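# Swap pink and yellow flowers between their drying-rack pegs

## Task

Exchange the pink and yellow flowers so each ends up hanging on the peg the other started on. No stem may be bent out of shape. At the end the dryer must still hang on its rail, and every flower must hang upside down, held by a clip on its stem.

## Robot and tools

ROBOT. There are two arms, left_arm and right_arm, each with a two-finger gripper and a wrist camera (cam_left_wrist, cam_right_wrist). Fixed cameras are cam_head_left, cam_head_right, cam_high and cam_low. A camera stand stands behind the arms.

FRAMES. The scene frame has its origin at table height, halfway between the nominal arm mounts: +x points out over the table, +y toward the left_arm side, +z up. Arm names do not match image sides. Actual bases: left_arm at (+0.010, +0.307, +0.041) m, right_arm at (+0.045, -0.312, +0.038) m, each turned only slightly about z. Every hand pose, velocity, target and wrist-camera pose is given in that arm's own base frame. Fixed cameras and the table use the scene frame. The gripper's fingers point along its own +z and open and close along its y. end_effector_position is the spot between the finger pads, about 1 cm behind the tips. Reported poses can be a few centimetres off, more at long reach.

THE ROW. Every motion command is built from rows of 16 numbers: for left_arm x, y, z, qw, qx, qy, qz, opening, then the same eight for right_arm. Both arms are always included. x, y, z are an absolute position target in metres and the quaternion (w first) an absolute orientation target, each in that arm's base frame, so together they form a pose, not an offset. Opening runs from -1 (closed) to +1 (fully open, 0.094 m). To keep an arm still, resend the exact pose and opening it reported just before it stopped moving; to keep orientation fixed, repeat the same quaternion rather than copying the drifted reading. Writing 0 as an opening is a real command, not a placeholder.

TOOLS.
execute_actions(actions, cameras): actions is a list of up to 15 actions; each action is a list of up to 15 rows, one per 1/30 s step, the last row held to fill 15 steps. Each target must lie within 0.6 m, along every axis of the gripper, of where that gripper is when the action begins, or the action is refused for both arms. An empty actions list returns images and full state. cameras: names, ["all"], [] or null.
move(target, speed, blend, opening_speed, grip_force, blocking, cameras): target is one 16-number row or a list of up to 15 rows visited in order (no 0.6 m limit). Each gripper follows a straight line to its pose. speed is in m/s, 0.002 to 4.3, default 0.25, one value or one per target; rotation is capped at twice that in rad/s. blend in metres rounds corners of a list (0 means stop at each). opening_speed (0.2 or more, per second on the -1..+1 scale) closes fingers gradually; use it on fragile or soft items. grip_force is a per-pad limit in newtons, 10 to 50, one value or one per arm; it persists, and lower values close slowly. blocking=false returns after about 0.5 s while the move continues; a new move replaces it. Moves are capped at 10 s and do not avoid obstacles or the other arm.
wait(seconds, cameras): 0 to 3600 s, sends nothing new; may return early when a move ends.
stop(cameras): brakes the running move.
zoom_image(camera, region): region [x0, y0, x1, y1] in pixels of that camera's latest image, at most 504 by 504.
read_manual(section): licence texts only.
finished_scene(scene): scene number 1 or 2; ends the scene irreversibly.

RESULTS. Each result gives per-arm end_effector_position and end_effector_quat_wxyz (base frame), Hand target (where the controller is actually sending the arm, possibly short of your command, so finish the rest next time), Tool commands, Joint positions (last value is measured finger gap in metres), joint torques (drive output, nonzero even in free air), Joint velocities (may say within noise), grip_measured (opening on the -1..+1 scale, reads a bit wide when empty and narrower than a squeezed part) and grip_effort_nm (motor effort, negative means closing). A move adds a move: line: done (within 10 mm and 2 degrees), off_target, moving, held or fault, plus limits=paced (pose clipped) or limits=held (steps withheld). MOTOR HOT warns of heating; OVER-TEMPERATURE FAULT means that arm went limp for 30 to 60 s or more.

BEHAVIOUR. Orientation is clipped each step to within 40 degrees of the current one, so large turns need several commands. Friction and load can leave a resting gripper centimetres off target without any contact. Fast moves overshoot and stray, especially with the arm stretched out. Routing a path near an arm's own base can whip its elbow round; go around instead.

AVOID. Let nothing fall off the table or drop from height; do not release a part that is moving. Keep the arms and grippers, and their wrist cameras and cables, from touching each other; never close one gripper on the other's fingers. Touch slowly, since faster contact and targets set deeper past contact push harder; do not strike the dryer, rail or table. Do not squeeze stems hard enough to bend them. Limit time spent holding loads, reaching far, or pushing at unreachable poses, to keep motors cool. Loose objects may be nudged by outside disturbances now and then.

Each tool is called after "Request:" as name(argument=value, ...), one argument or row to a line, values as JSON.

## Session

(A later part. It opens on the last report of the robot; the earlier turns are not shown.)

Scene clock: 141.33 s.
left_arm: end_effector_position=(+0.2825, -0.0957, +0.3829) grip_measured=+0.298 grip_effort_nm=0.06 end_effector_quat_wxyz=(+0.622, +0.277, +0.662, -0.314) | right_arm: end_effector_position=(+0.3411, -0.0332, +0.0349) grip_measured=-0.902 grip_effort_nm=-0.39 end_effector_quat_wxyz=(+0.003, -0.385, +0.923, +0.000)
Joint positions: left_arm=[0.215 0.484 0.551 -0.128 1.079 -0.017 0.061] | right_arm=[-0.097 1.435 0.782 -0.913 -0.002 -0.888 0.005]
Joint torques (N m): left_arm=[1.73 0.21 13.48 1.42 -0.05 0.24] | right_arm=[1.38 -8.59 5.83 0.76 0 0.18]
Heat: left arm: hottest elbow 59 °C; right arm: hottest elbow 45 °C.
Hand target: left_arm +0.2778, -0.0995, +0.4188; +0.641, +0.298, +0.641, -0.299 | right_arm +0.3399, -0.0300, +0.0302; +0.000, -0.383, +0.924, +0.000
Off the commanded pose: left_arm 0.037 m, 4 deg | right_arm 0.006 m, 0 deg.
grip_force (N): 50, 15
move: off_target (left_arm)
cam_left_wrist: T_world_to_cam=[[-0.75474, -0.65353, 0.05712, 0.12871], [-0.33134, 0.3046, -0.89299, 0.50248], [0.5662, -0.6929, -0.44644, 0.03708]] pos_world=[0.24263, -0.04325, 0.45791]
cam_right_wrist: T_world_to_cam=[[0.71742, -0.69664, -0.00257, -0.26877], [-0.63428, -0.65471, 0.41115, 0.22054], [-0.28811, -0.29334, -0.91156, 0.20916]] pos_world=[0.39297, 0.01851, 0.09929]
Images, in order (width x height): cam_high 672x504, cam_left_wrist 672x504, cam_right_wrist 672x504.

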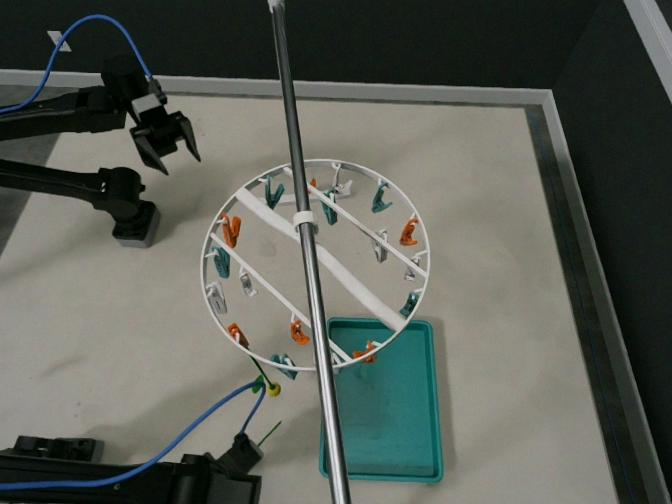

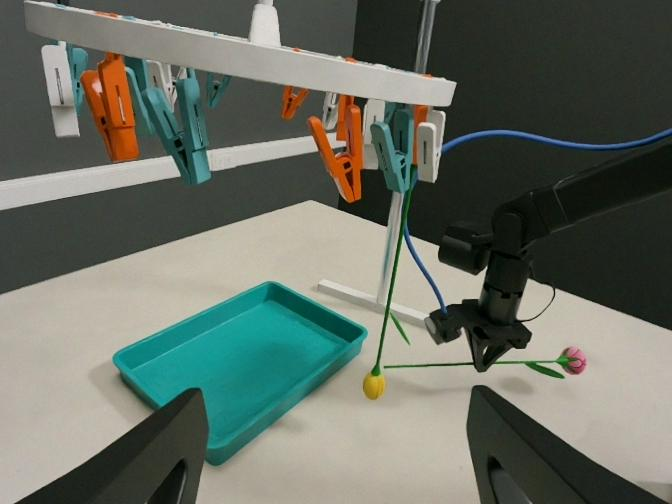

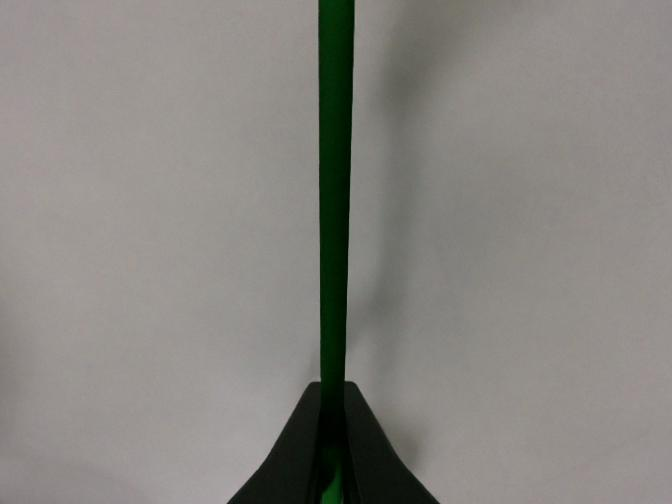

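Request:
move(
  target=[0.28,-0.1,0.42,0.6409,0.2988,0.6409,-0.2988,0.3,0.34,-0.03,-0.018,0,-0.3827,0.9239,0,-1],
  speed=0.06,
  cameras=["cam_left_wrist"],
)

Request:
zoom_image(
  camera="cam_left_wrist",
  region=[360, 270, 620, 440],
)

Scene clock: 144.93 s.
left_arm: end_effector_position=(+0.2822, -0.0957, +0.3832) grip_measured=+0.298 grip_effort_nm=0.06 end_effector_quat_wxyz=(+0.623, +0.278, +0.661, -0.314) | right_arm: end_effector_position=(+0.3417, -0.0334, -0.0130) grip_measured=-0.902 grip_effort_nm=-0.39 end_effector_quat_wxyz=(+0.003, -0.385, +0.923, -0.001)
Joint positions: left_arm=[0.215 0.483 0.551 -0.128 1.079 -0.016 0.061] | right_arm=[-0.097 1.54 0.732 -0.757 -0.001 -0.887 0.005]
Joint torques (N m): left_arm=[1.67 0.26 13.5 1.37 -0.04 0.22] | right_arm=[1.14 -9.29 4.98 0.8 -0.02 0.17]
Heat: left arm: hottest elbow 61 °C; right arm: hottest elbow 45 °C.
Hand target: left_arm +0.2777, -0.0995, +0.4189; +0.641, +0.298, +0.641, -0.299 | right_arm +0.3398, -0.0300, -0.0180; +0.000, -0.383, +0.924, +0.000
Off the commanded pose: left_arm 0.037 m, 4 deg | right_arm 0.006 m, 0 deg.
grip_force (N): 50, 15
move: off_target (left_arm)
cam_left_wrist: T_world_to_cam=[[-0.7549, -0.65353, 0.05498, 0.12927], [-0.32957, 0.30553, -0.89333, 0.50228], [0.56702, -0.69249, -0.44603, 0.03702]] pos_world=[0.24213, -0.04335, 0.45811]

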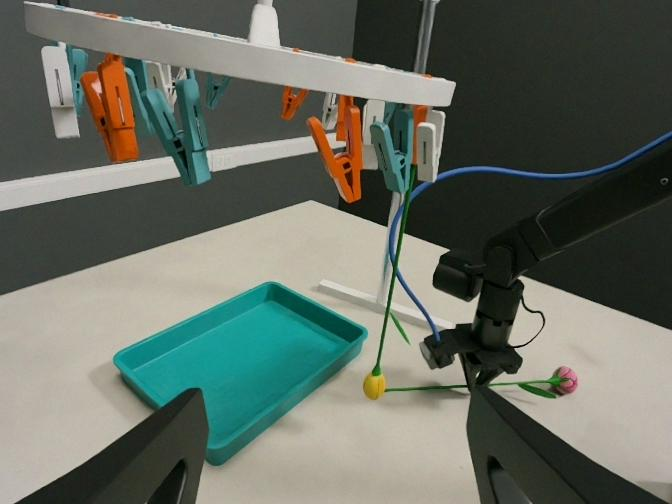

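Scaled by 1.938 from the camera's image (finer frame: 960x720).

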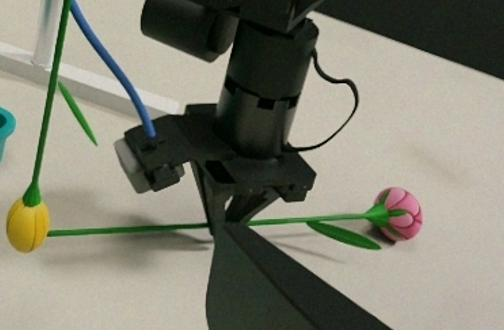

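Request:
move(
  target=[
    [0.28,-0.1,0.42,0.6409,0.2988,0.6409,-0.2988,0.3,0.34,-0.03,-0.028,0,-0.3827,0.9239,0,-1],
    [0.28,-0.1,0.42,0.6409,0.2988,0.6409,-0.2988,0.3,0.34,-0.03,-0.028,0,-0.3827,0.9239,0,-0.6],
  ],
  speed=0.05,
  opening_speed=0.25,
  cameras=["cam_left_wrist","cam_right_wrist"],
)

Scene clock: 149.53 s.
left_arm: end_effector_position=(+0.2822, -0.0957, +0.3832) grip_measured=+0.298 grip_effort_nm=0.06 end_effector_quat_wxyz=(+0.623, +0.278, +0.661, -0.314) | right_arm: end_effector_position=(+0.3427, -0.0337, -0.0223) grip_measured=-0.602 grip_effort_nm=0.07 end_effector_quat_wxyz=(+0.004, -0.385, +0.923, -0.002)
Joint positions: left_arm=[0.215 0.483 0.551 -0.128 1.079 -0.016 0.061] | right_arm=[-0.097 1.563 0.725 -0.724 0 -0.887 0.019]
Joint torques (N m): left_arm=[1.67 0.32 13.5 1.37 -0.04 0.22] | right_arm=[1.44 -9.29 4.74 0.76 -0.08 0.17]
Heat: left arm: hottest elbow 63 °C; right arm: hottest elbow 44 °C.
Hand target: left_arm +0.2777, -0.0995, +0.4189; +0.641, +0.298, +0.641, -0.299 | right_arm +0.3400, -0.0300, -0.0278; +0.000, -0.383, +0.924, +0.000
Off the commanded pose: left_arm 0.037 m, 4 deg | right_arm 0.007 m, 1 deg.
grip_force (N): 50, 15
move: off_target (left_arm)
cam_left_wrist: T_world_to_cam=[[-0.7549, -0.65353, 0.05498, 0.12927], [-0.32957, 0.30553, -0.89333, 0.50228], [0.56702, -0.69249, -0.44603, 0.03702]] pos_world=[0.24213, -0.04335, 0.45811]
cam_right_wrist: T_world_to_cam=[[0.71689, -0.69719, 0.00088, -0.27021], [-0.63592, -0.65337, 0.41074, 0.24539], [-0.28578, -0.29501, -0.91175, 0.15646]] pos_world=[0.39447, 0.01811, 0.0421]

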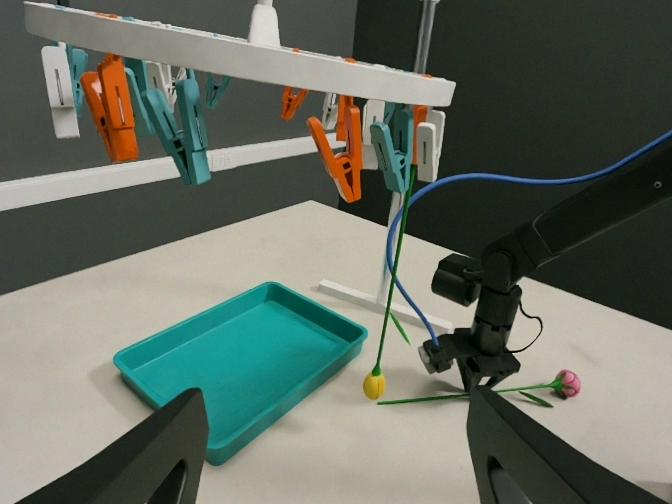

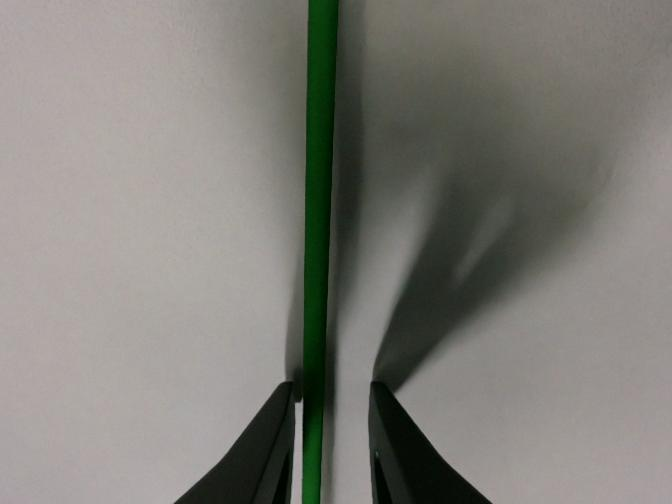

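Request:
move(
  target=[
    [0.28,-0.1,0.42,0.6409,0.2988,0.6409,-0.2988,0.3,0.34,-0.03,-0.028,0,-0.3827,0.9239,0,0.2],
    [0.26,-0.2,0.42,0.6904,0.153,0.6904,-0.153,0.3,0.34,-0.03,0.14,0,-0.3827,0.9239,0,0.4],
    [0.26,-0.3,0.42,0.8184,-0.0250,0.5731,0.0357,0.3,0.35,0.0,0.23,0.4223,-0.3596,0.7315,0.3973,0.4],
    [0.33,-0.44,0.40,0.8184,-0.0250,0.5731,0.0357,0.3,0.385,0.035,0.25,0.5673,-0.4221,0.5673,0.4221,0.5],
  ],
  speed=0.2,
  opening_speed=0.5,
  blend=[0,0.03,0.03,0],
  cameras=["cam_right_wrist","cam_high","cam_left_wrist","cam_head_right"],
)

Scene clock: 174.23 s.
left_arm: end_effector_position=(+0.3233, -0.4406, +0.3784) grip_measured=+0.298 grip_effort_nm=0.06 end_effector_quat_wxyz=(+0.807, +0.022, +0.587, +0.062) | right_arm: end_effector_position=(+0.3713, +0.0373, +0.2389) grip_measured=+0.399 grip_effort_nm=0.07 end_effector_quat_wxyz=(+0.558, -0.391, +0.605, +0.412)
Joint positions: left_arm=[-1.23 1.653 0.999 1.485 -1.137 0.896 0.061] | right_arm=[-0.383 1.467 0.899 -1.54 -1.528 -2.045 0.066]
Joint torques (N m): left_arm=[3.43 -10.46 10.22 3.58 0.52 -0.06] | right_arm=[1.2 -8.7 9.72 -0.75 -0.76 -0.26]
Heat: left arm: hottest elbow 67 °C; right arm: hottest elbow 43 °C.
Hand target: left_arm +0.3293, -0.4388, +0.3993; +0.818, -0.023, +0.574, +0.035 | right_arm +0.3843, +0.0356, +0.2501; +0.570, -0.411, +0.590, +0.397
Tool commands: left_gripper/opening=+0.3 right_gripper/opening=+0.4
Off the commanded pose: left_arm 0.023 m, 7 deg | right_arm 0.018 m, 6 deg.
joint sent to its limit (right arm) — joint 6 (wrist roll), lower limit. The joint targets are off in orientation, not in position.
grip_force (N): 50, 15
move: off_target (left_arm, right_arm; path cut at 10 s); path passed 3 of 4 targets; target 4's new opening was not sent; blend cut to 0 m at target 2; target 2's new opening was sent with right_arm's hand 0.026 m and 3 deg from that target
cam_left_wrist: T_world_to_cam=[[0.08244, -0.98939, -0.11961, -0.41742], [-0.1253, 0.10878, -0.98614, 0.4994], [0.98869, 0.09629, -0.115, -0.14135]] pos_world=[0.23674, -0.4537, 0.42629]
cam_right_wrist: T_world_to_cam=[[0.93547, -0.34926, -0.05397, -0.32254], [-0.2021, -0.40341, -0.89242, 0.34364], [0.28991, 0.84574, -0.44797, 0.05667]] pos_world=[0.35475, -0.02195, 0.31465]
Images, in order (width x height): cam_head_right 672x504, cam_high 672x504, cam_left_wrist 672x504, cam_right_wrist 672x504.

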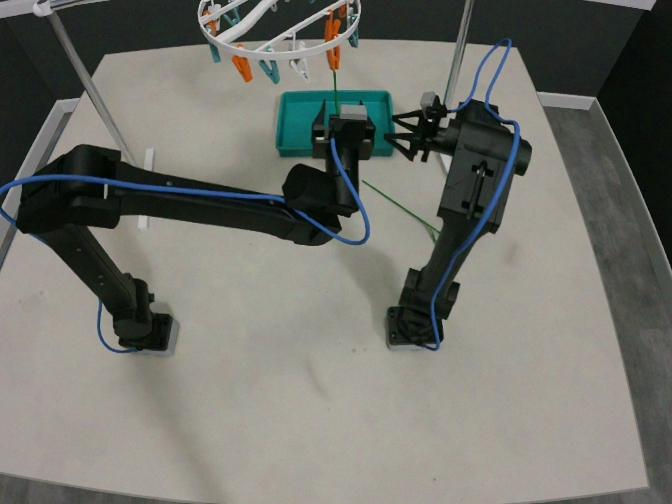

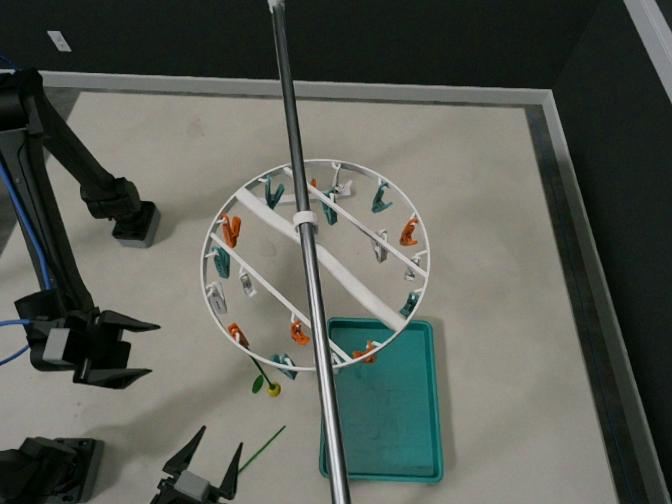

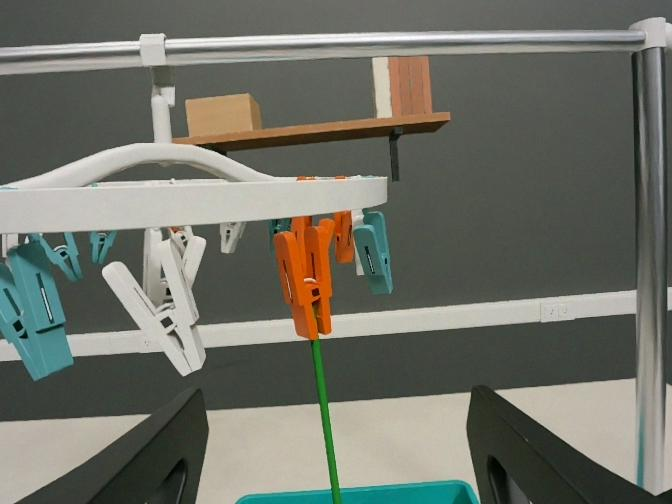

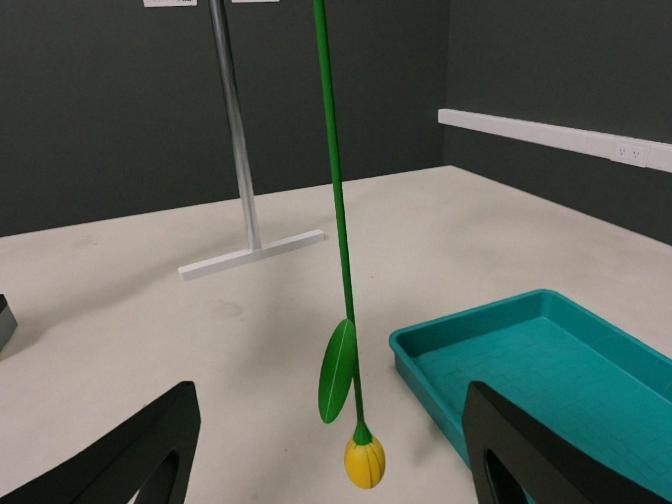

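Request:
zoom_image(
  camera="cam_left_wrist",
  region=[240, 170, 400, 350],
)

Request:
move(
  target=[
    [0.33,-0.44,0.40,0.8184,-0.0250,0.5731,0.0357,0.3,0.34,-0.01,0.26,0.683,-0.183,0.683,0.183,0.5],
    [0.33,-0.44,0.40,0.8184,-0.0250,0.5731,0.0357,0.3,0.37,0.05,0.25,0.5964,-0.3799,0.5964,0.3799,0.5],
  ],
  speed=0.25,
  blend=0.02,
  cameras=["cam_right_wrist"],
)

Scaled by 2.800 from the camera's image (finer frame: 960x720).

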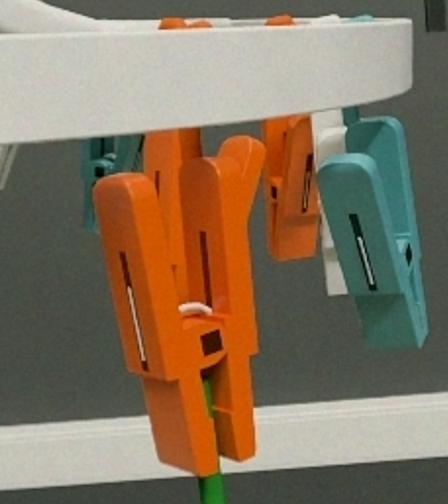

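Scene clock: 186.43 s.
left_arm: end_effector_position=(+0.3233, -0.4406, +0.3784) grip_measured=+0.298 grip_effort_nm=0.06 end_effector_quat_wxyz=(+0.807, +0.022, +0.587, +0.061) | right_arm: end_effector_position=(+0.3701, +0.0454, +0.2448) grip_measured=+0.499 grip_effort_nm=0.08 end_effector_quat_wxyz=(+0.576, -0.413, +0.588, +0.390)
Joint positions: left_arm=[-1.23 1.653 0.999 1.485 -1.137 0.896 0.061] | right_arm=[-0.362 1.32 0.8 -0.988 -1.538 -1.526 0.07]
Joint torques (N m): left_arm=[3.49 -10.46 10.22 3.58 0.52 -0.06] | right_arm=[1.38 -9.17 7.08 0.77 -0.97 0.41]
Heat: left arm: hottest elbow 67 °C; right arm: hottest elbow 43 °C.
Hand target: left_arm +0.3293, -0.4388, +0.3993; +0.818, -0.023, +0.574, +0.035 | right_arm +0.3696, +0.0492, +0.2500; +0.572, -0.410, +0.588, +0.399
Off the commanded pose: left_arm 0.023 m, 6 deg | right_arm 0.007 m, 5 deg.
joint sent to its limit (right arm) — joint 5 (wrist yaw), lower limit. The joint targets are off in orientation, not in position.
grip_force (N): 50, 15
move: off_target (left_arm, right_arm)
cam_right_wrist: T_world_to_cam=[[0.93655, -0.34952, 0.02649, -0.33835], [-0.13343, -0.42538, -0.89513, 0.32815], [0.32414, 0.8348, -0.44503, 0.03986]] pos_world=[0.34775, -0.01195, 0.32044]

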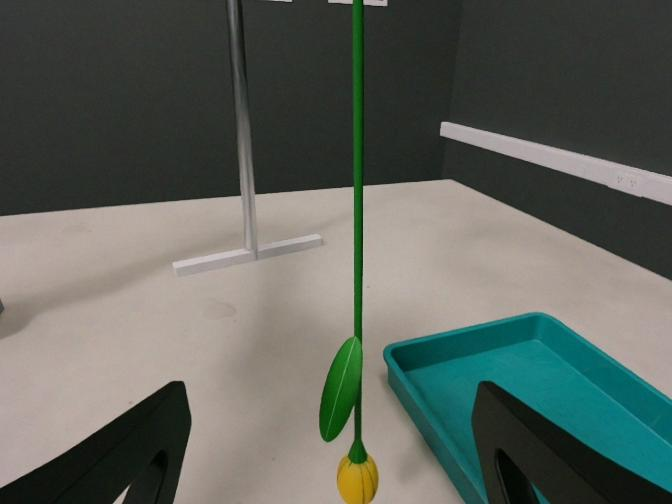

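Request:
move(
  target=[
    [0.33,-0.44,0.40,0.8184,-0.0250,0.5731,0.0357,0.3,0.33,0.03,0.25,0.6963,-0.1228,0.6963,0.1228,0.5],
    [0.33,-0.44,0.40,0.8184,-0.0250,0.5731,0.0357,0.3,0.375,0.08,0.25,0.6409,-0.2988,0.6409,0.2988,0.5],
  ],
  speed=0.25,
  cameras=["cam_right_wrist"],
)

Scene clock: 195.63 s.
left_arm: end_effector_position=(+0.3233, -0.4406, +0.3784) grip_measured=+0.298 grip_effort_nm=0.06 end_effector_quat_wxyz=(+0.807, +0.022, +0.587, +0.061) | right_arm: end_effector_position=(+0.3604, +0.0800, +0.2275) grip_measured=+0.499 grip_effort_nm=0.07 end_effector_quat_wxyz=(+0.627, -0.288, +0.657, +0.304)
Joint positions: left_arm=[-1.23 1.653 0.999 1.485 -1.137 0.896 0.061] | right_arm=[-0.206 1.062 0.323 0.678 -1.07 -0.015 0.07]
Joint torques (N m): left_arm=[3.49 -10.4 10.22 3.56 0.52 -0.05] | right_arm=[1.03 -2.32 10.66 2.35 -0.14 0.17]
Heat: left arm: hottest elbow 67 °C; right arm: hottest elbow 43 °C.
Hand target: left_arm +0.3293, -0.4388, +0.3993; +0.818, -0.023, +0.574, +0.035 | right_arm +0.3735, +0.0797, +0.2500; +0.641, -0.299, +0.641, +0.299
Off the commanded pose: left_arm 0.023 m, 6 deg | right_arm 0.027 m, 3 deg.
grip_force (N): 50, 15
move: off_target (left_arm, right_arm); limits=paced
cam_right_wrist: T_world_to_cam=[[0.76363, -0.64498, -0.02941, -0.21807], [-0.30498, -0.32018, -0.89692, 0.37998], [0.56908, 0.69389, -0.44121, -0.07143]] pos_world=[0.32306, 0.03058, 0.30288]

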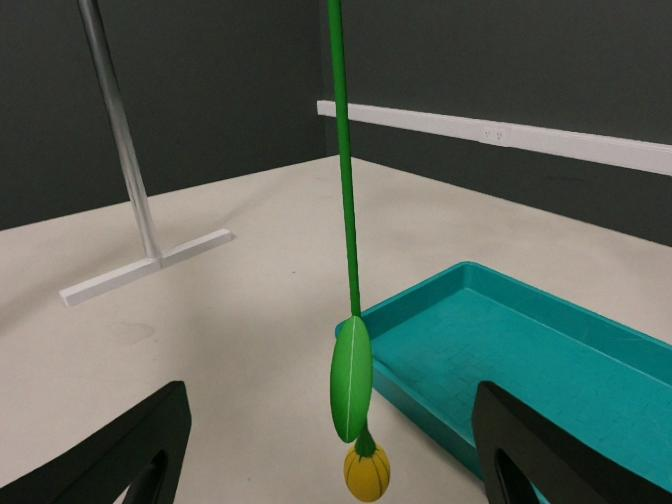

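Request:
move(
  target=[0.427,-0.43,0.407,0.8091,-0.0897,0.5665,0.1281,0.3,0.406,0.104,0.258,0.6124,-0.3536,0.6124,0.3536,0.5],
  speed=0.12,
  cameras=["cam_right_wrist","cam_left_wrist","cam_high"],
)

Scene clock: 211.87 s.
left_arm: end_effector_position=(+0.4240, -0.4329, +0.3863) grip_measured=+0.298 grip_effort_nm=0.06 end_effector_quat_wxyz=(+0.795, -0.038, +0.587, +0.151) | right_arm: end_effector_position=(+0.3919, +0.1016, +0.2386) grip_measured=+0.499 grip_effort_nm=0.07 end_effector_quat_wxyz=(+0.601, -0.342, +0.628, +0.358)
Joint positions: left_arm=[-1.063 1.807 1.23 1.485 -1.169 0.99 0.061] | right_arm=[-0.156 1.221 0.462 0.703 -1.19 -0.015 0.07]
Joint torques (N m): left_arm=[3.08 -12.63 10.59 4.22 0.37 0.09] | right_arm=[1.49 -4.95 10.41 2.29 -0.14 0.15]
Heat: left arm: hottest elbow 66 °C; right arm: hottest elbow 44 °C.
Hand target: left_arm +0.4264, -0.4290, +0.4060; +0.807, -0.085, +0.571, +0.124 | right_arm +0.4047, +0.1038, +0.2580; +0.612, -0.354, +0.612, +0.353
Off the commanded pose: left_arm 0.021 m, 7 deg | right_arm 0.024 m, 3 deg.
joint sent to its limit (left arm) — joint 4 (wrist pitch), upper limit. The joint targets still meet the commanded pose.
grip_force (N): 50, 15
move: off_target (left_arm, right_arm)
cam_left_wrist: T_world_to_cam=[[0.29263, -0.94764, -0.12783, -0.48512], [-0.14944, 0.08671, -0.98496, 0.51912], [0.94447, 0.30734, -0.11624, -0.13008]] pos_world=[0.34239, -0.46475, 0.43419]
cam_right_wrist: T_world_to_cam=[[0.86223, -0.50567, -0.0293, -0.2806], [-0.2425, -0.36133, -0.90035, 0.38692], [0.44469, 0.78342, -0.43418, -0.06139]] pos_world=[0.36307, 0.04601, 0.31349]
Images, in order (width x height): cam_high 672x504, cam_left_wrist 672x504, cam_right_wrist 672x504.

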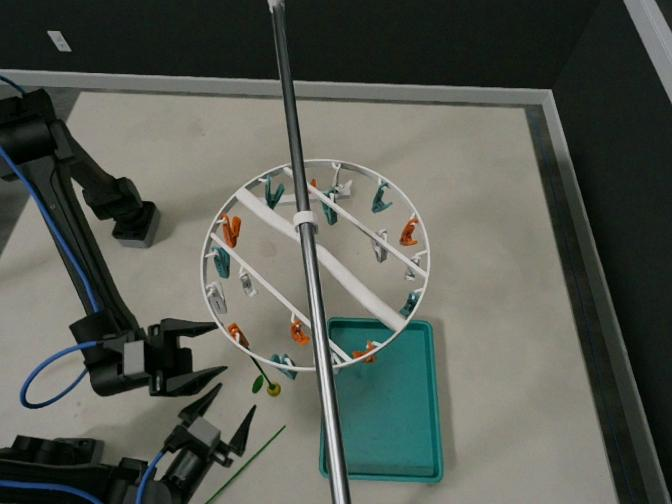

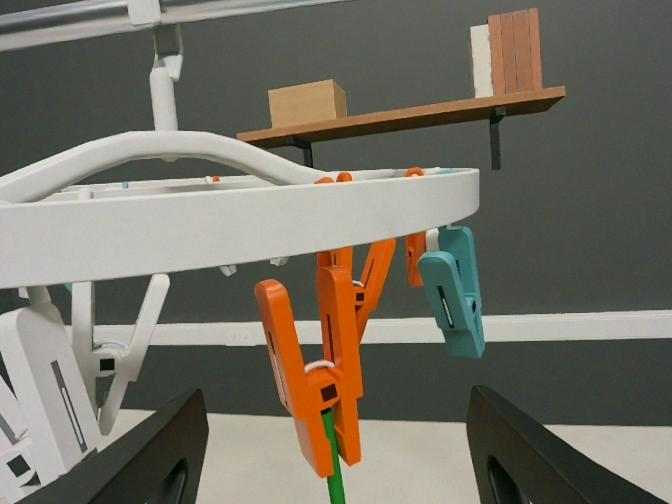

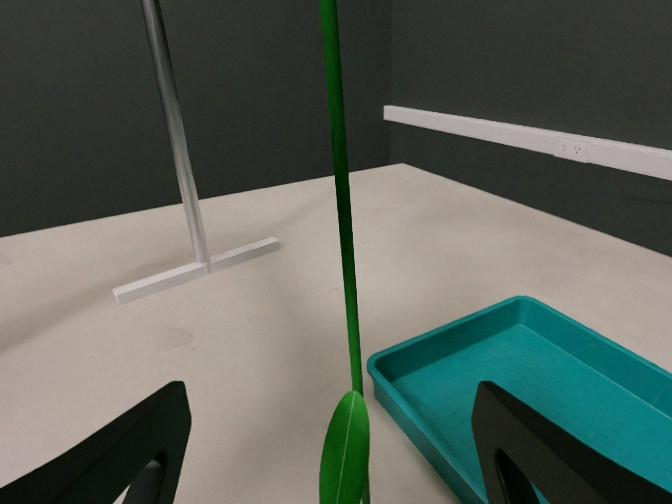

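Request:
move(
  target=[0.461,-0.411,0.419,0.8091,-0.0897,0.5665,0.1281,0.3,0.430,0.138,0.262,0.6124,-0.3536,0.6124,0.3536,0.5],
  speed=0.08,
  cameras=["cam_right_wrist","cam_left_wrist","cam_high"],
)

Scene clock: 218.77 s.
left_arm: end_effector_position=(+0.4560, -0.4094, +0.3909) grip_measured=+0.298 grip_effort_nm=0.06 end_effector_quat_wxyz=(+0.801, -0.064, +0.577, +0.147) | right_arm: end_effector_position=(+0.4150, +0.1344, +0.2423) grip_measured=+0.499 grip_effort_nm=0.07 end_effector_quat_wxyz=(+0.600, -0.345, +0.627, +0.358)
Joint positions: left_arm=[-0.991 1.807 1.239 1.453 -1.135 0.906 0.061] | right_arm=[-0.047 1.272 0.517 0.703 -1.087 -0.011 0.07]
Joint torques (N m): left_arm=[3.02 -14.51 10.67 0.5 0.57 -0.11] | right_arm=[1.26 -5.83 10.58 2.19 0.04 0.14]
Heat: left arm: hottest elbow 65 °C; right arm: hottest elbow 44 °C.
Hand target: left_arm +0.4597, -0.4096, +0.4186; +0.809, -0.090, +0.566, +0.128 | right_arm +0.4286, +0.1377, +0.2619; +0.612, -0.354, +0.612, +0.354
Off the commanded pose: left_arm 0.029 m, 4 deg | right_arm 0.025 m, 2 deg.
grip_force (N): 50, 15
move: off_target (left_arm, right_arm)
cam_left_wrist: T_world_to_cam=[[0.31853, -0.94474, -0.0775, -0.50174], [-0.11997, 0.04092, -0.99193, 0.49704], [0.94029, 0.32526, -0.1003, -0.16399]] pos_world=[0.37365, -0.44102, 0.4377]
cam_right_wrist: T_world_to_cam=[[0.86498, -0.50111, -0.02658, -0.28622], [-0.23989, -0.36639, -0.89901, 0.40693], [0.44076, 0.78399, -0.43713, -0.09343]] pos_world=[0.38637, 0.07892, 0.31739]
Images, in order (width x height): cam_high 672x504, cam_left_wrist 672x504, cam_right_wrist 672x504.

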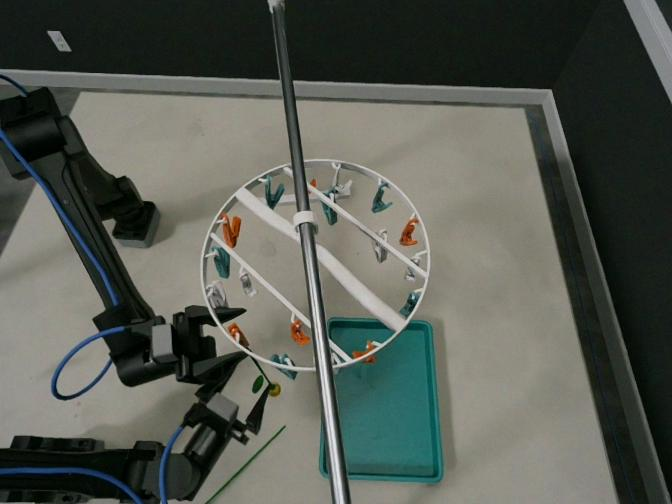

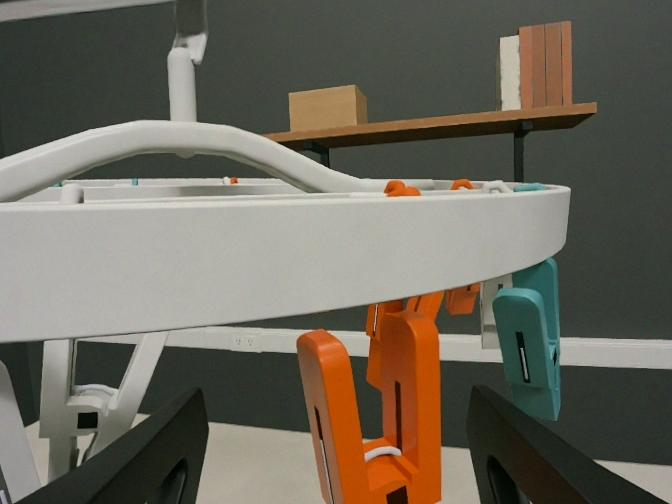

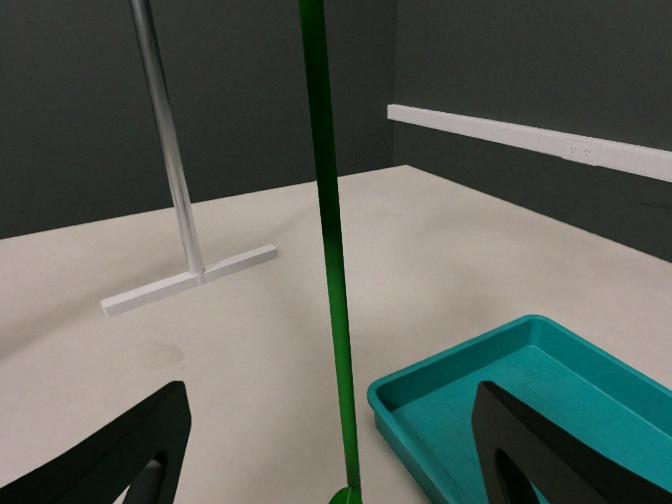

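Request:
move(
  target=[0.464,-0.420,0.427,0.8091,-0.0897,0.5665,0.1281,0.3,0.445,0.157,0.262,0.6124,-0.3536,0.6124,0.3536,0.5],
  speed=0.06,
  cameras=["cam_right_wrist","cam_left_wrist","cam_high"],
)

Scene clock: 223.30 s.
left_arm: end_effector_position=(+0.4593, -0.4145, +0.4059) grip_measured=+0.298 grip_effort_nm=0.06 end_effector_quat_wxyz=(+0.803, -0.071, +0.574, +0.142) | right_arm: end_effector_position=(+0.4299, +0.1523, +0.2416) grip_measured=+0.499 grip_effort_nm=0.07 end_effector_quat_wxyz=(+0.598, -0.345, +0.629, +0.358)
Joint positions: left_arm=[-0.991 1.807 1.28 1.429 -1.135 0.905 0.061] | right_arm=[0.008 1.314 0.553 0.705 -1.032 -0.011 0.07]
Joint torques (N m): left_arm=[2.61 -13.8 10.92 0.57 0.48 -0.04] | right_arm=[1.44 -6.71 10.55 2.4 0.06 0.15]
Heat: left arm: hottest elbow 64 °C; right arm: hottest elbow 45 °C.
Hand target: left_arm +0.4629, -0.4189, +0.4267; +0.809, -0.090, +0.566, +0.128 | right_arm +0.4435, +0.1566, +0.2620; +0.612, -0.354, +0.612, +0.354
Off the commanded pose: left_arm 0.022 m, 3 deg | right_arm 0.026 m, 3 deg.
grip_force (N): 50, 15
move: off_target (left_arm, right_arm)
cam_left_wrist: T_world_to_cam=[[0.31898, -0.94586, -0.05991, -0.51433], [-0.11021, 0.02576, -0.99357, 0.50238], [0.94133, 0.32354, -0.09603, -0.16692]] pos_world=[0.37656, -0.44543, 0.45231]
cam_right_wrist: T_world_to_cam=[[0.86492, -0.50114, -0.02785, -0.28983], [-0.24266, -0.36894, -0.89722, 0.41759], [0.43936, 0.78278, -0.44071, -0.11281]] pos_world=[0.40157, 0.09712, 0.31688]
Images, in order (width x height): cam_high 672x504, cam_left_wrist 672x504, cam_right_wrist 672x504.

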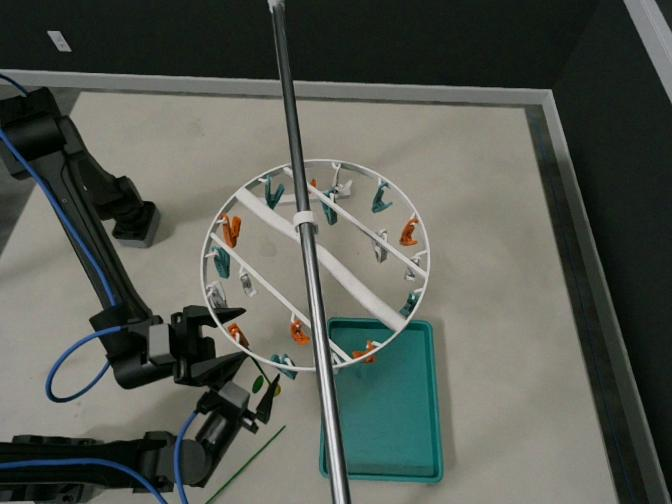

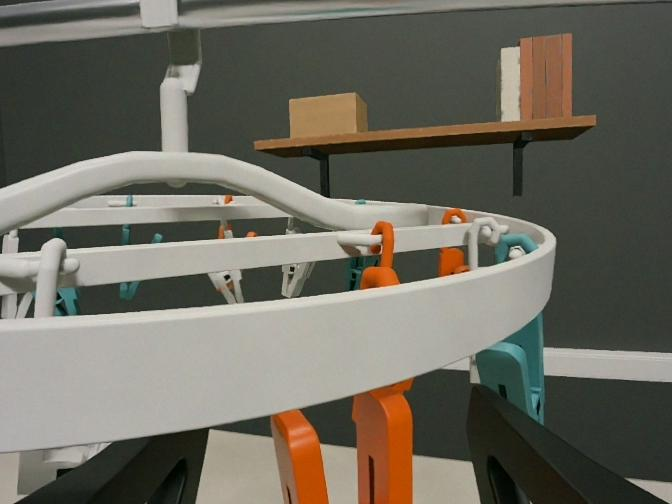

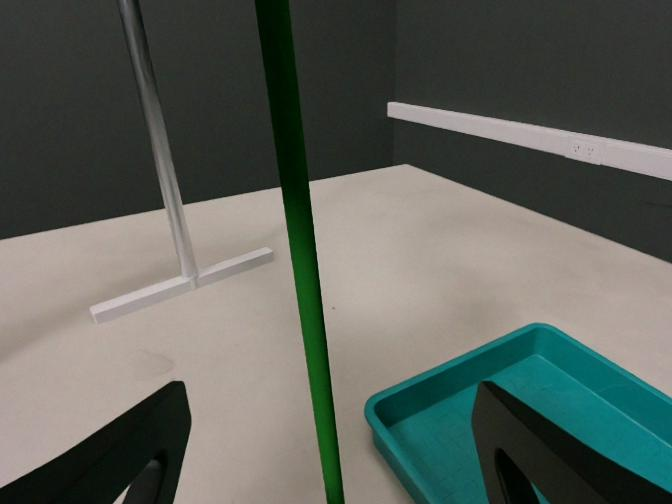

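Request:
move(
  target=[0.464,-0.420,0.416,0.8091,-0.0897,0.5665,0.1281,0.3,0.449,0.168,0.262,0.6124,-0.3536,0.6124,0.3536,0.5],
  speed=0.06,
  cameras=["cam_right_wrist","cam_left_wrist"],
)

Scene clock: 227.87 s.
left_arm: end_effector_position=(+0.4598, -0.4152, +0.4041) grip_measured=+0.298 grip_effort_nm=0.06 end_effector_quat_wxyz=(+0.803, -0.070, +0.575, +0.143) | right_arm: end_effector_position=(+0.4339, +0.1631, +0.2416) grip_measured=+0.499 grip_effort_nm=0.07 end_effector_quat_wxyz=(+0.598, -0.346, +0.629, +0.357)
Joint positions: left_arm=[-0.991 1.81 1.28 1.429 -1.135 0.905 0.061] | right_arm=[0.039 1.325 0.564 0.706 -1.002 -0.011 0.07]
Joint torques (N m): left_arm=[2.61 -13.16 10.15 1.42 0.48 -0.08] | right_arm=[1.38 -7.18 10.59 2.37 0.06 0.13]
Heat: left arm: hottest elbow 65 °C; right arm: hottest elbow 45 °C.
Hand target: left_arm +0.4635, -0.4194, +0.4158; +0.809, -0.089, +0.567, +0.128 | right_arm +0.4476, +0.1675, +0.2620; +0.612, -0.354, +0.612, +0.354
Off the commanded pose: left_arm 0.014 m, 3 deg | right_arm 0.026 m, 3 deg.
grip_force (N): 50, 15
move: off_target (left_arm, right_arm)
cam_left_wrist: T_world_to_cam=[[0.31881, -0.94571, -0.06314, -0.51389], [-0.11208, 0.02854, -0.99329, 0.50259], [0.94117, 0.32375, -0.0969, -0.16681]] pos_world=[0.37716, -0.44633, 0.4506]
cam_right_wrist: T_world_to_cam=[[0.86536, -0.50045, -0.02665, -0.28846], [-0.24197, -0.37066, -0.8967, 0.42232], [0.43887, 0.78241, -0.44184, -0.1225]] pos_world=[0.40557, 0.10802, 0.31688]
Images, in order (width x height): cam_left_wrist 672x504, cam_right_wrist 672x504.

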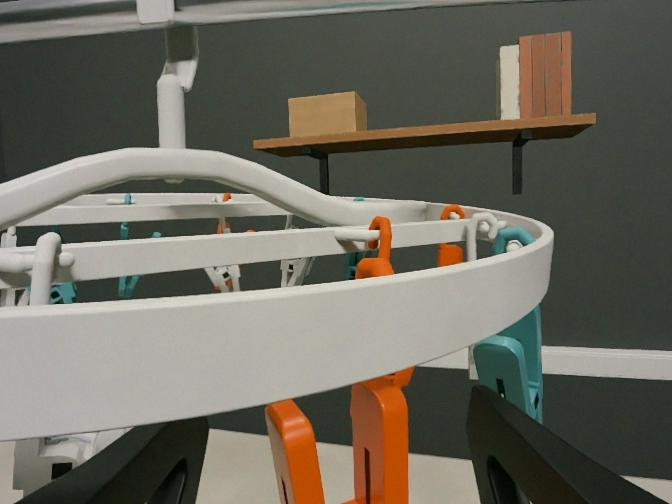

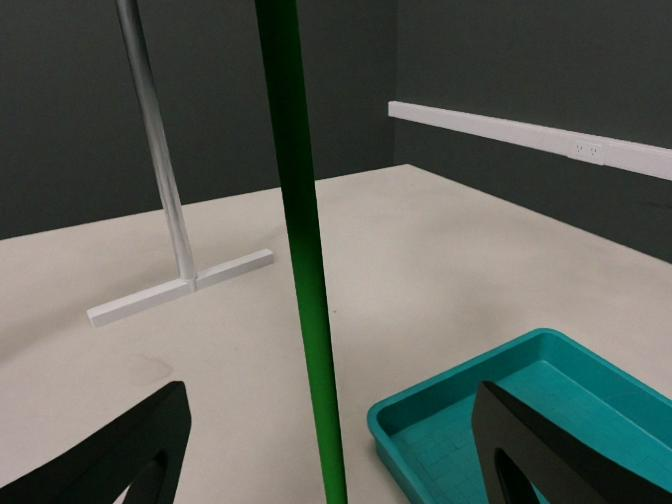

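Request:
move(
  target=[0.464,-0.420,0.408,0.8091,-0.0897,0.5665,0.1281,0.3,0.449,0.168,0.262,0.6124,-0.3536,0.6124,0.3536,-0.6],
  speed=0.06,
  opening_speed=0.6,
  cameras=["cam_right_wrist","cam_left_wrist"],
)

Request:
move(
  target=[0.464,-0.420,0.408,0.8091,-0.0897,0.5665,0.1281,0.3,0.449,0.168,0.262,0.6124,-0.3536,0.6124,0.3536,-1],
  speed=0.06,
  opening_speed=0.4,
  cameras=["cam_right_wrist","cam_left_wrist"],
)

Scene clock: 237.77 s.
left_arm: end_effector_position=(+0.4607, -0.4166, +0.3983) grip_measured=+0.298 grip_effort_nm=0.06 end_effector_quat_wxyz=(+0.803, -0.071, +0.574, +0.143) | right_arm: end_effector_position=(+0.4339, +0.1631, +0.2416) grip_measured=-0.599 grip_effort_nm=-0.07 end_effector_quat_wxyz=(+0.598, -0.346, +0.629, +0.357)
Joint positions: left_arm=[-0.991 1.823 1.28 1.443 -1.135 0.905 0.061] | right_arm=[0.039 1.325 0.564 0.706 -1.002 -0.011 0.019]
Joint torques (N m): left_arm=[2.67 -13.16 9.54 1.58 0.48 -0.08] | right_arm=[1.32 -6.95 10.58 2.36 0.05 0.13]
Heat: left arm: hottest elbow 65 °C; right arm: hottest elbow 45 °C.
Hand target: left_arm +0.4637, -0.4197, +0.4077; +0.809, -0.089, +0.567, +0.128 | right_arm +0.4475, +0.1676, +0.2619; +0.612, -0.354, +0.612, +0.354
Off the commanded pose: left_arm 0.011 m, 3 deg | right_arm 0.026 m, 3 deg.
grip_force (N): 50, 15
move: off_target (left_arm, right_arm)
cam_left_wrist: T_world_to_cam=[[0.31891, -0.9458, -0.0613, -0.51667], [-0.11102, 0.02695, -0.99345, 0.49593], [0.94126, 0.32363, -0.09641, -0.1681]] pos_world=[0.37806, -0.44763, 0.44481]
cam_right_wrist: T_world_to_cam=[[0.86536, -0.50045, -0.02665, -0.28846], [-0.24197, -0.37066, -0.8967, 0.42232], [0.43887, 0.78241, -0.44184, -0.1225]] pos_world=[0.40557, 0.10802, 0.31688]
Images, in order (width x height): cam_left_wrist 672x504, cam_right_wrist 672x504.

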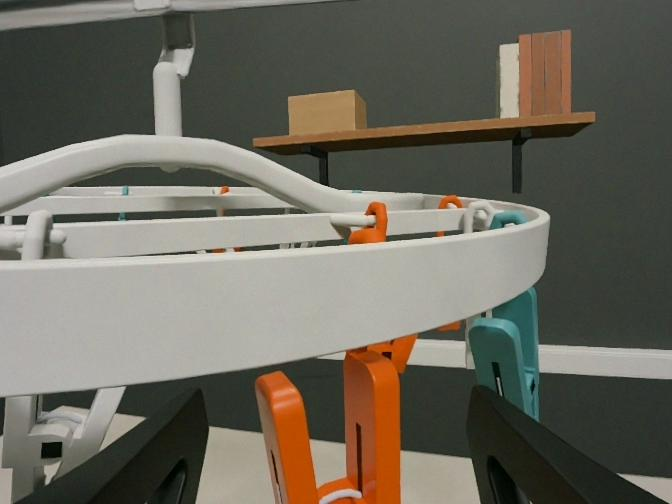

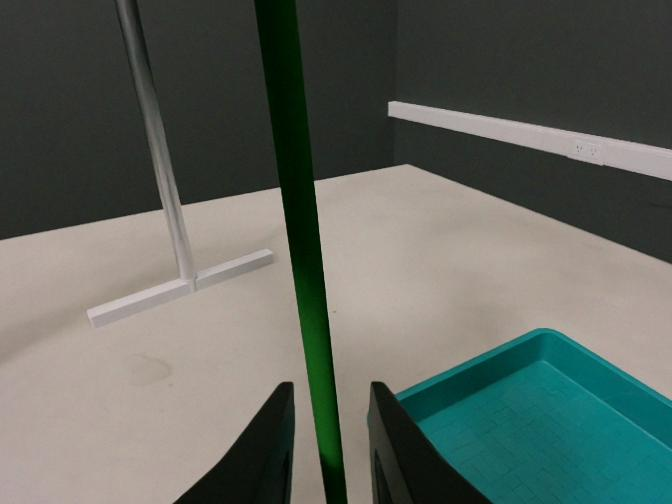

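Scene clock: 239.43 s.
left_arm: end_effector_position=(+0.4607, -0.4166, +0.3983) grip_measured=+0.298 grip_effort_nm=0.06 end_effector_quat_wxyz=(+0.803, -0.071, +0.574, +0.143) | right_arm: end_effector_position=(+0.4339, +0.1631, +0.2416) grip_measured=-0.908 grip_effort_nm=-0.37 end_effector_quat_wxyz=(+0.598, -0.346, +0.629, +0.357)
Joint positions: left_arm=[-0.991 1.823 1.28 1.443 -1.135 0.905 0.061] | right_arm=[0.039 1.325 0.564 0.706 -1.002 -0.011 0.004]
Joint torques (N m): left_arm=[2.67 -13.16 9.54 1.58 0.49 -0.08] | right_arm=[1.44 -7 10.55 2.4 0.05 0.13]
Heat: left arm: hottest elbow 65 °C; right arm: hottest elbow 45 °C.
Hand target: left_arm +0.4637, -0.4197, +0.4077; +0.809, -0.089, +0.567, +0.128 | right_arm +0.4475, +0.1676, +0.2619; +0.612, -0.354, +0.612, +0.354
Off the commanded pose: left_arm 0.011 m, 3 deg | right_arm 0.026 m, 3 deg.
grip_force (N): 50, 15
move: off_target (left_arm, right_arm)
cam_left_wrist: T_world_to_cam=[[0.31891, -0.9458, -0.0613, -0.51667], [-0.11102, 0.02695, -0.99345, 0.49593], [0.94126, 0.32363, -0.09641, -0.1681]] pos_world=[0.37806, -0.44763, 0.44481]
cam_right_wrist: T_world_to_cam=[[0.86536, -0.50045, -0.02665, -0.28846], [-0.24197, -0.37066, -0.8967, 0.42232], [0.43887, 0.78241, -0.44184, -0.1225]] pos_world=[0.40557, 0.10802, 0.31688]
Images, in order (width x height): cam_left_wrist 672x504, cam_right_wrist 672x504.

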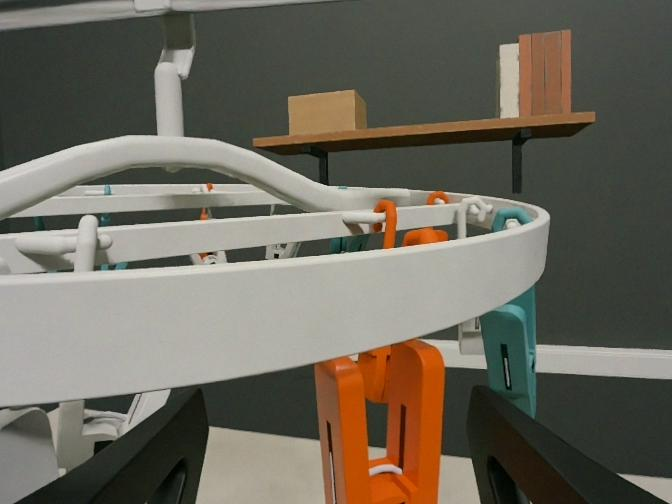

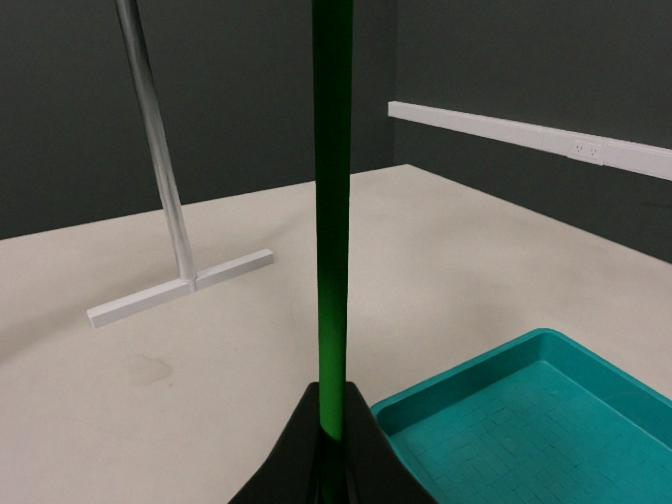

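Request:
move(
  target=[0.467,-0.429,0.408,0.8091,-0.0897,0.5665,0.1281,0.3,0.449,0.168,0.262,0.6124,-0.3536,0.6124,0.3536,-1],
  speed=0.06,
  cameras=["cam_left_wrist"],
)

Scene clock: 243.90 s.
left_arm: end_effector_position=(+0.4635, -0.4208, +0.3943) grip_measured=+0.298 grip_effort_nm=0.06 end_effector_quat_wxyz=(+0.803, -0.070, +0.575, +0.143) | right_arm: end_effector_position=(+0.4344, +0.1630, +0.2404) grip_measured=-0.908 grip_effort_nm=-0.39 end_effector_quat_wxyz=(+0.597, -0.344, +0.630, +0.358)
Joint positions: left_arm=[-0.991 1.838 1.291 1.445 -1.135 0.905 0.061] | right_arm=[0.039 1.328 0.564 0.706 -1 -0.009 0.004]
Joint torques (N m): left_arm=[2.37 -12.98 10.73 1.4 0.39 0] | right_arm=[1.38 -7.41 10.54 2.36 -0.02 0.12]
Heat: left arm: hottest elbow 64 °C; right arm: hottest elbow 46 °C.
Hand target: left_arm +0.4662, -0.4282, +0.4076; +0.809, -0.089, +0.567, +0.128 | right_arm +0.4475, +0.1675, +0.2621; +0.612, -0.354, +0.612, +0.354
Off the commanded pose: left_arm 0.016 m, 3 deg | right_arm 0.027 m, 3 deg.
grip_force (N): 50, 15
move: off_target (left_arm, right_arm)
cam_left_wrist: T_world_to_cam=[[0.31886, -0.94567, -0.0635, -0.5207], [-0.11229, 0.02883, -0.99326, 0.49361], [0.94113, 0.32384, -0.09699, -0.16926]] pos_world=[0.38076, -0.45183, 0.44081]

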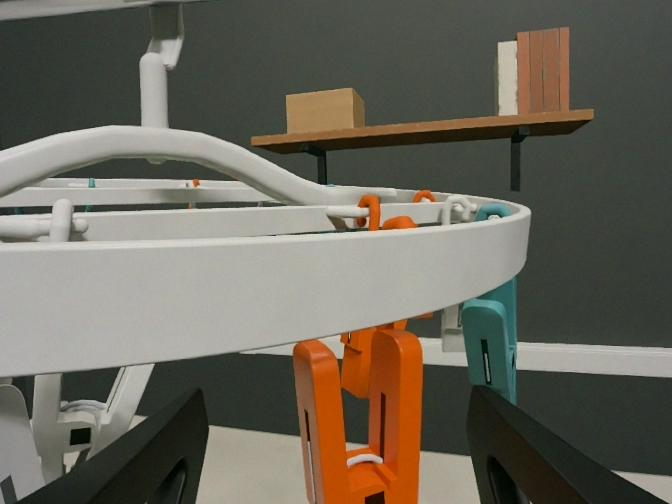

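Request:
move(
  target=[0.468,-0.433,0.409,0.8091,-0.0897,0.5665,0.1281,-0.75,0.449,0.168,0.262,0.6124,-0.3536,0.6124,0.3536,-1],
  speed=0.06,
  opening_speed=0.4,
  cameras=["cam_left_wrist","cam_high","cam_head_right"],
)

Scene clock: 248.37 s.
left_arm: end_effector_position=(+0.4657, -0.4241, +0.3953) grip_measured=-0.517 grip_effort_nm=-1.06 end_effector_quat_wxyz=(+0.803, -0.072, +0.574, +0.141) | right_arm: end_effector_position=(+0.4344, +0.1630, +0.2404) grip_measured=-0.908 grip_effort_nm=-0.39 end_effector_quat_wxyz=(+0.597, -0.344, +0.630, +0.358)
Joint positions: left_arm=[-0.991 1.849 1.308 1.445 -1.136 0.905 0.023] | right_arm=[0.039 1.328 0.564 0.706 -1 -0.009 0.004]
Joint torques (N m): left_arm=[2.2 -13.22 10.71 1.28 0.36 0.06] | right_arm=[1.44 -7.3 10.52 2.4 0 0.11]
Heat: left arm: hottest elbow 65 °C; right arm: hottest elbow 46 °C.
Hand target: left_arm +0.4673, -0.4323, +0.4086; +0.809, -0.089, +0.567, +0.128 | right_arm +0.4475, +0.1675, +0.2621; +0.612, -0.354, +0.612, +0.354
Off the commanded pose: left_arm 0.017 m, 3 deg | right_arm 0.027 m, 3 deg.
grip_force (N): 50, 15
move: off_target (left_arm, right_arm)
cam_left_wrist: T_world_to_cam=[[0.31924, -0.94594, -0.05726, -0.52737], [-0.10899, 0.02337, -0.99377, 0.49122], [0.94139, 0.32349, -0.09564, -0.17098]] pos_world=[0.38286, -0.45503, 0.44161]
Images, in order (width x height): cam_head_right 672x504, cam_high 672x504, cam_left_wrist 672x504.

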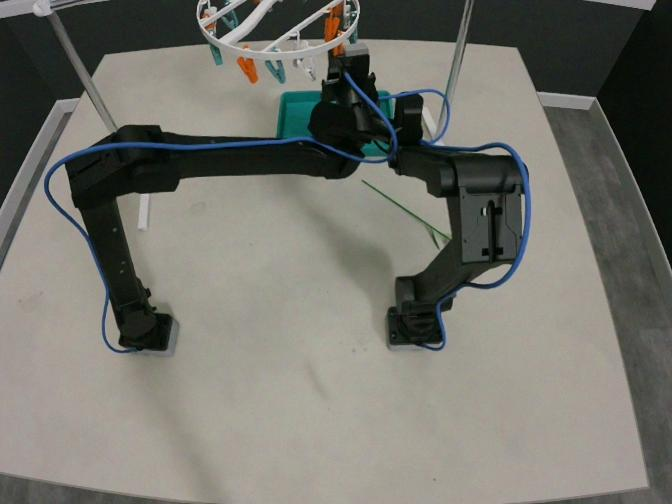

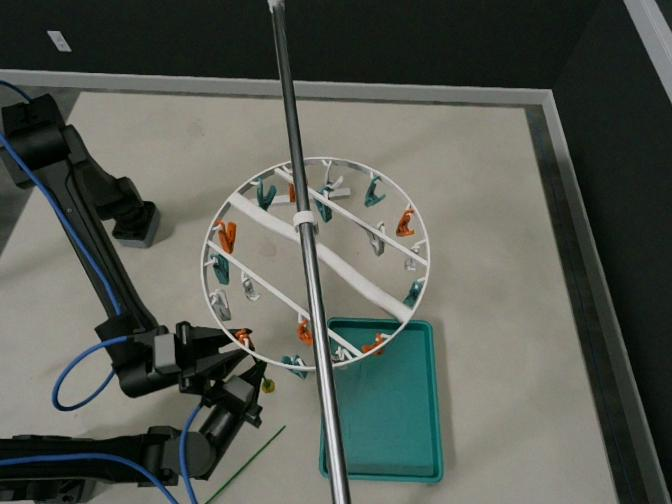

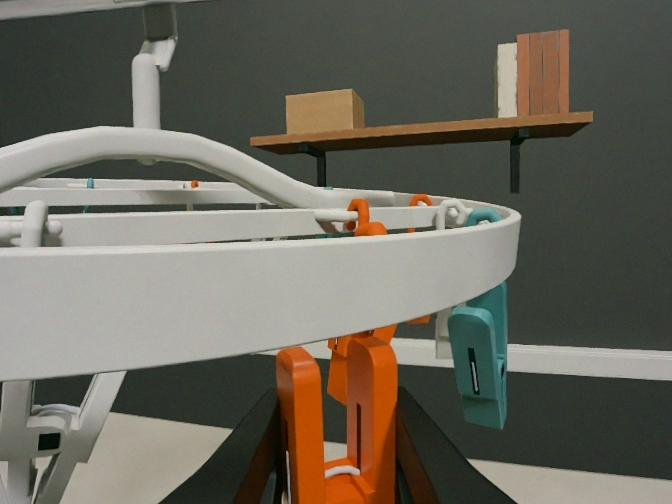

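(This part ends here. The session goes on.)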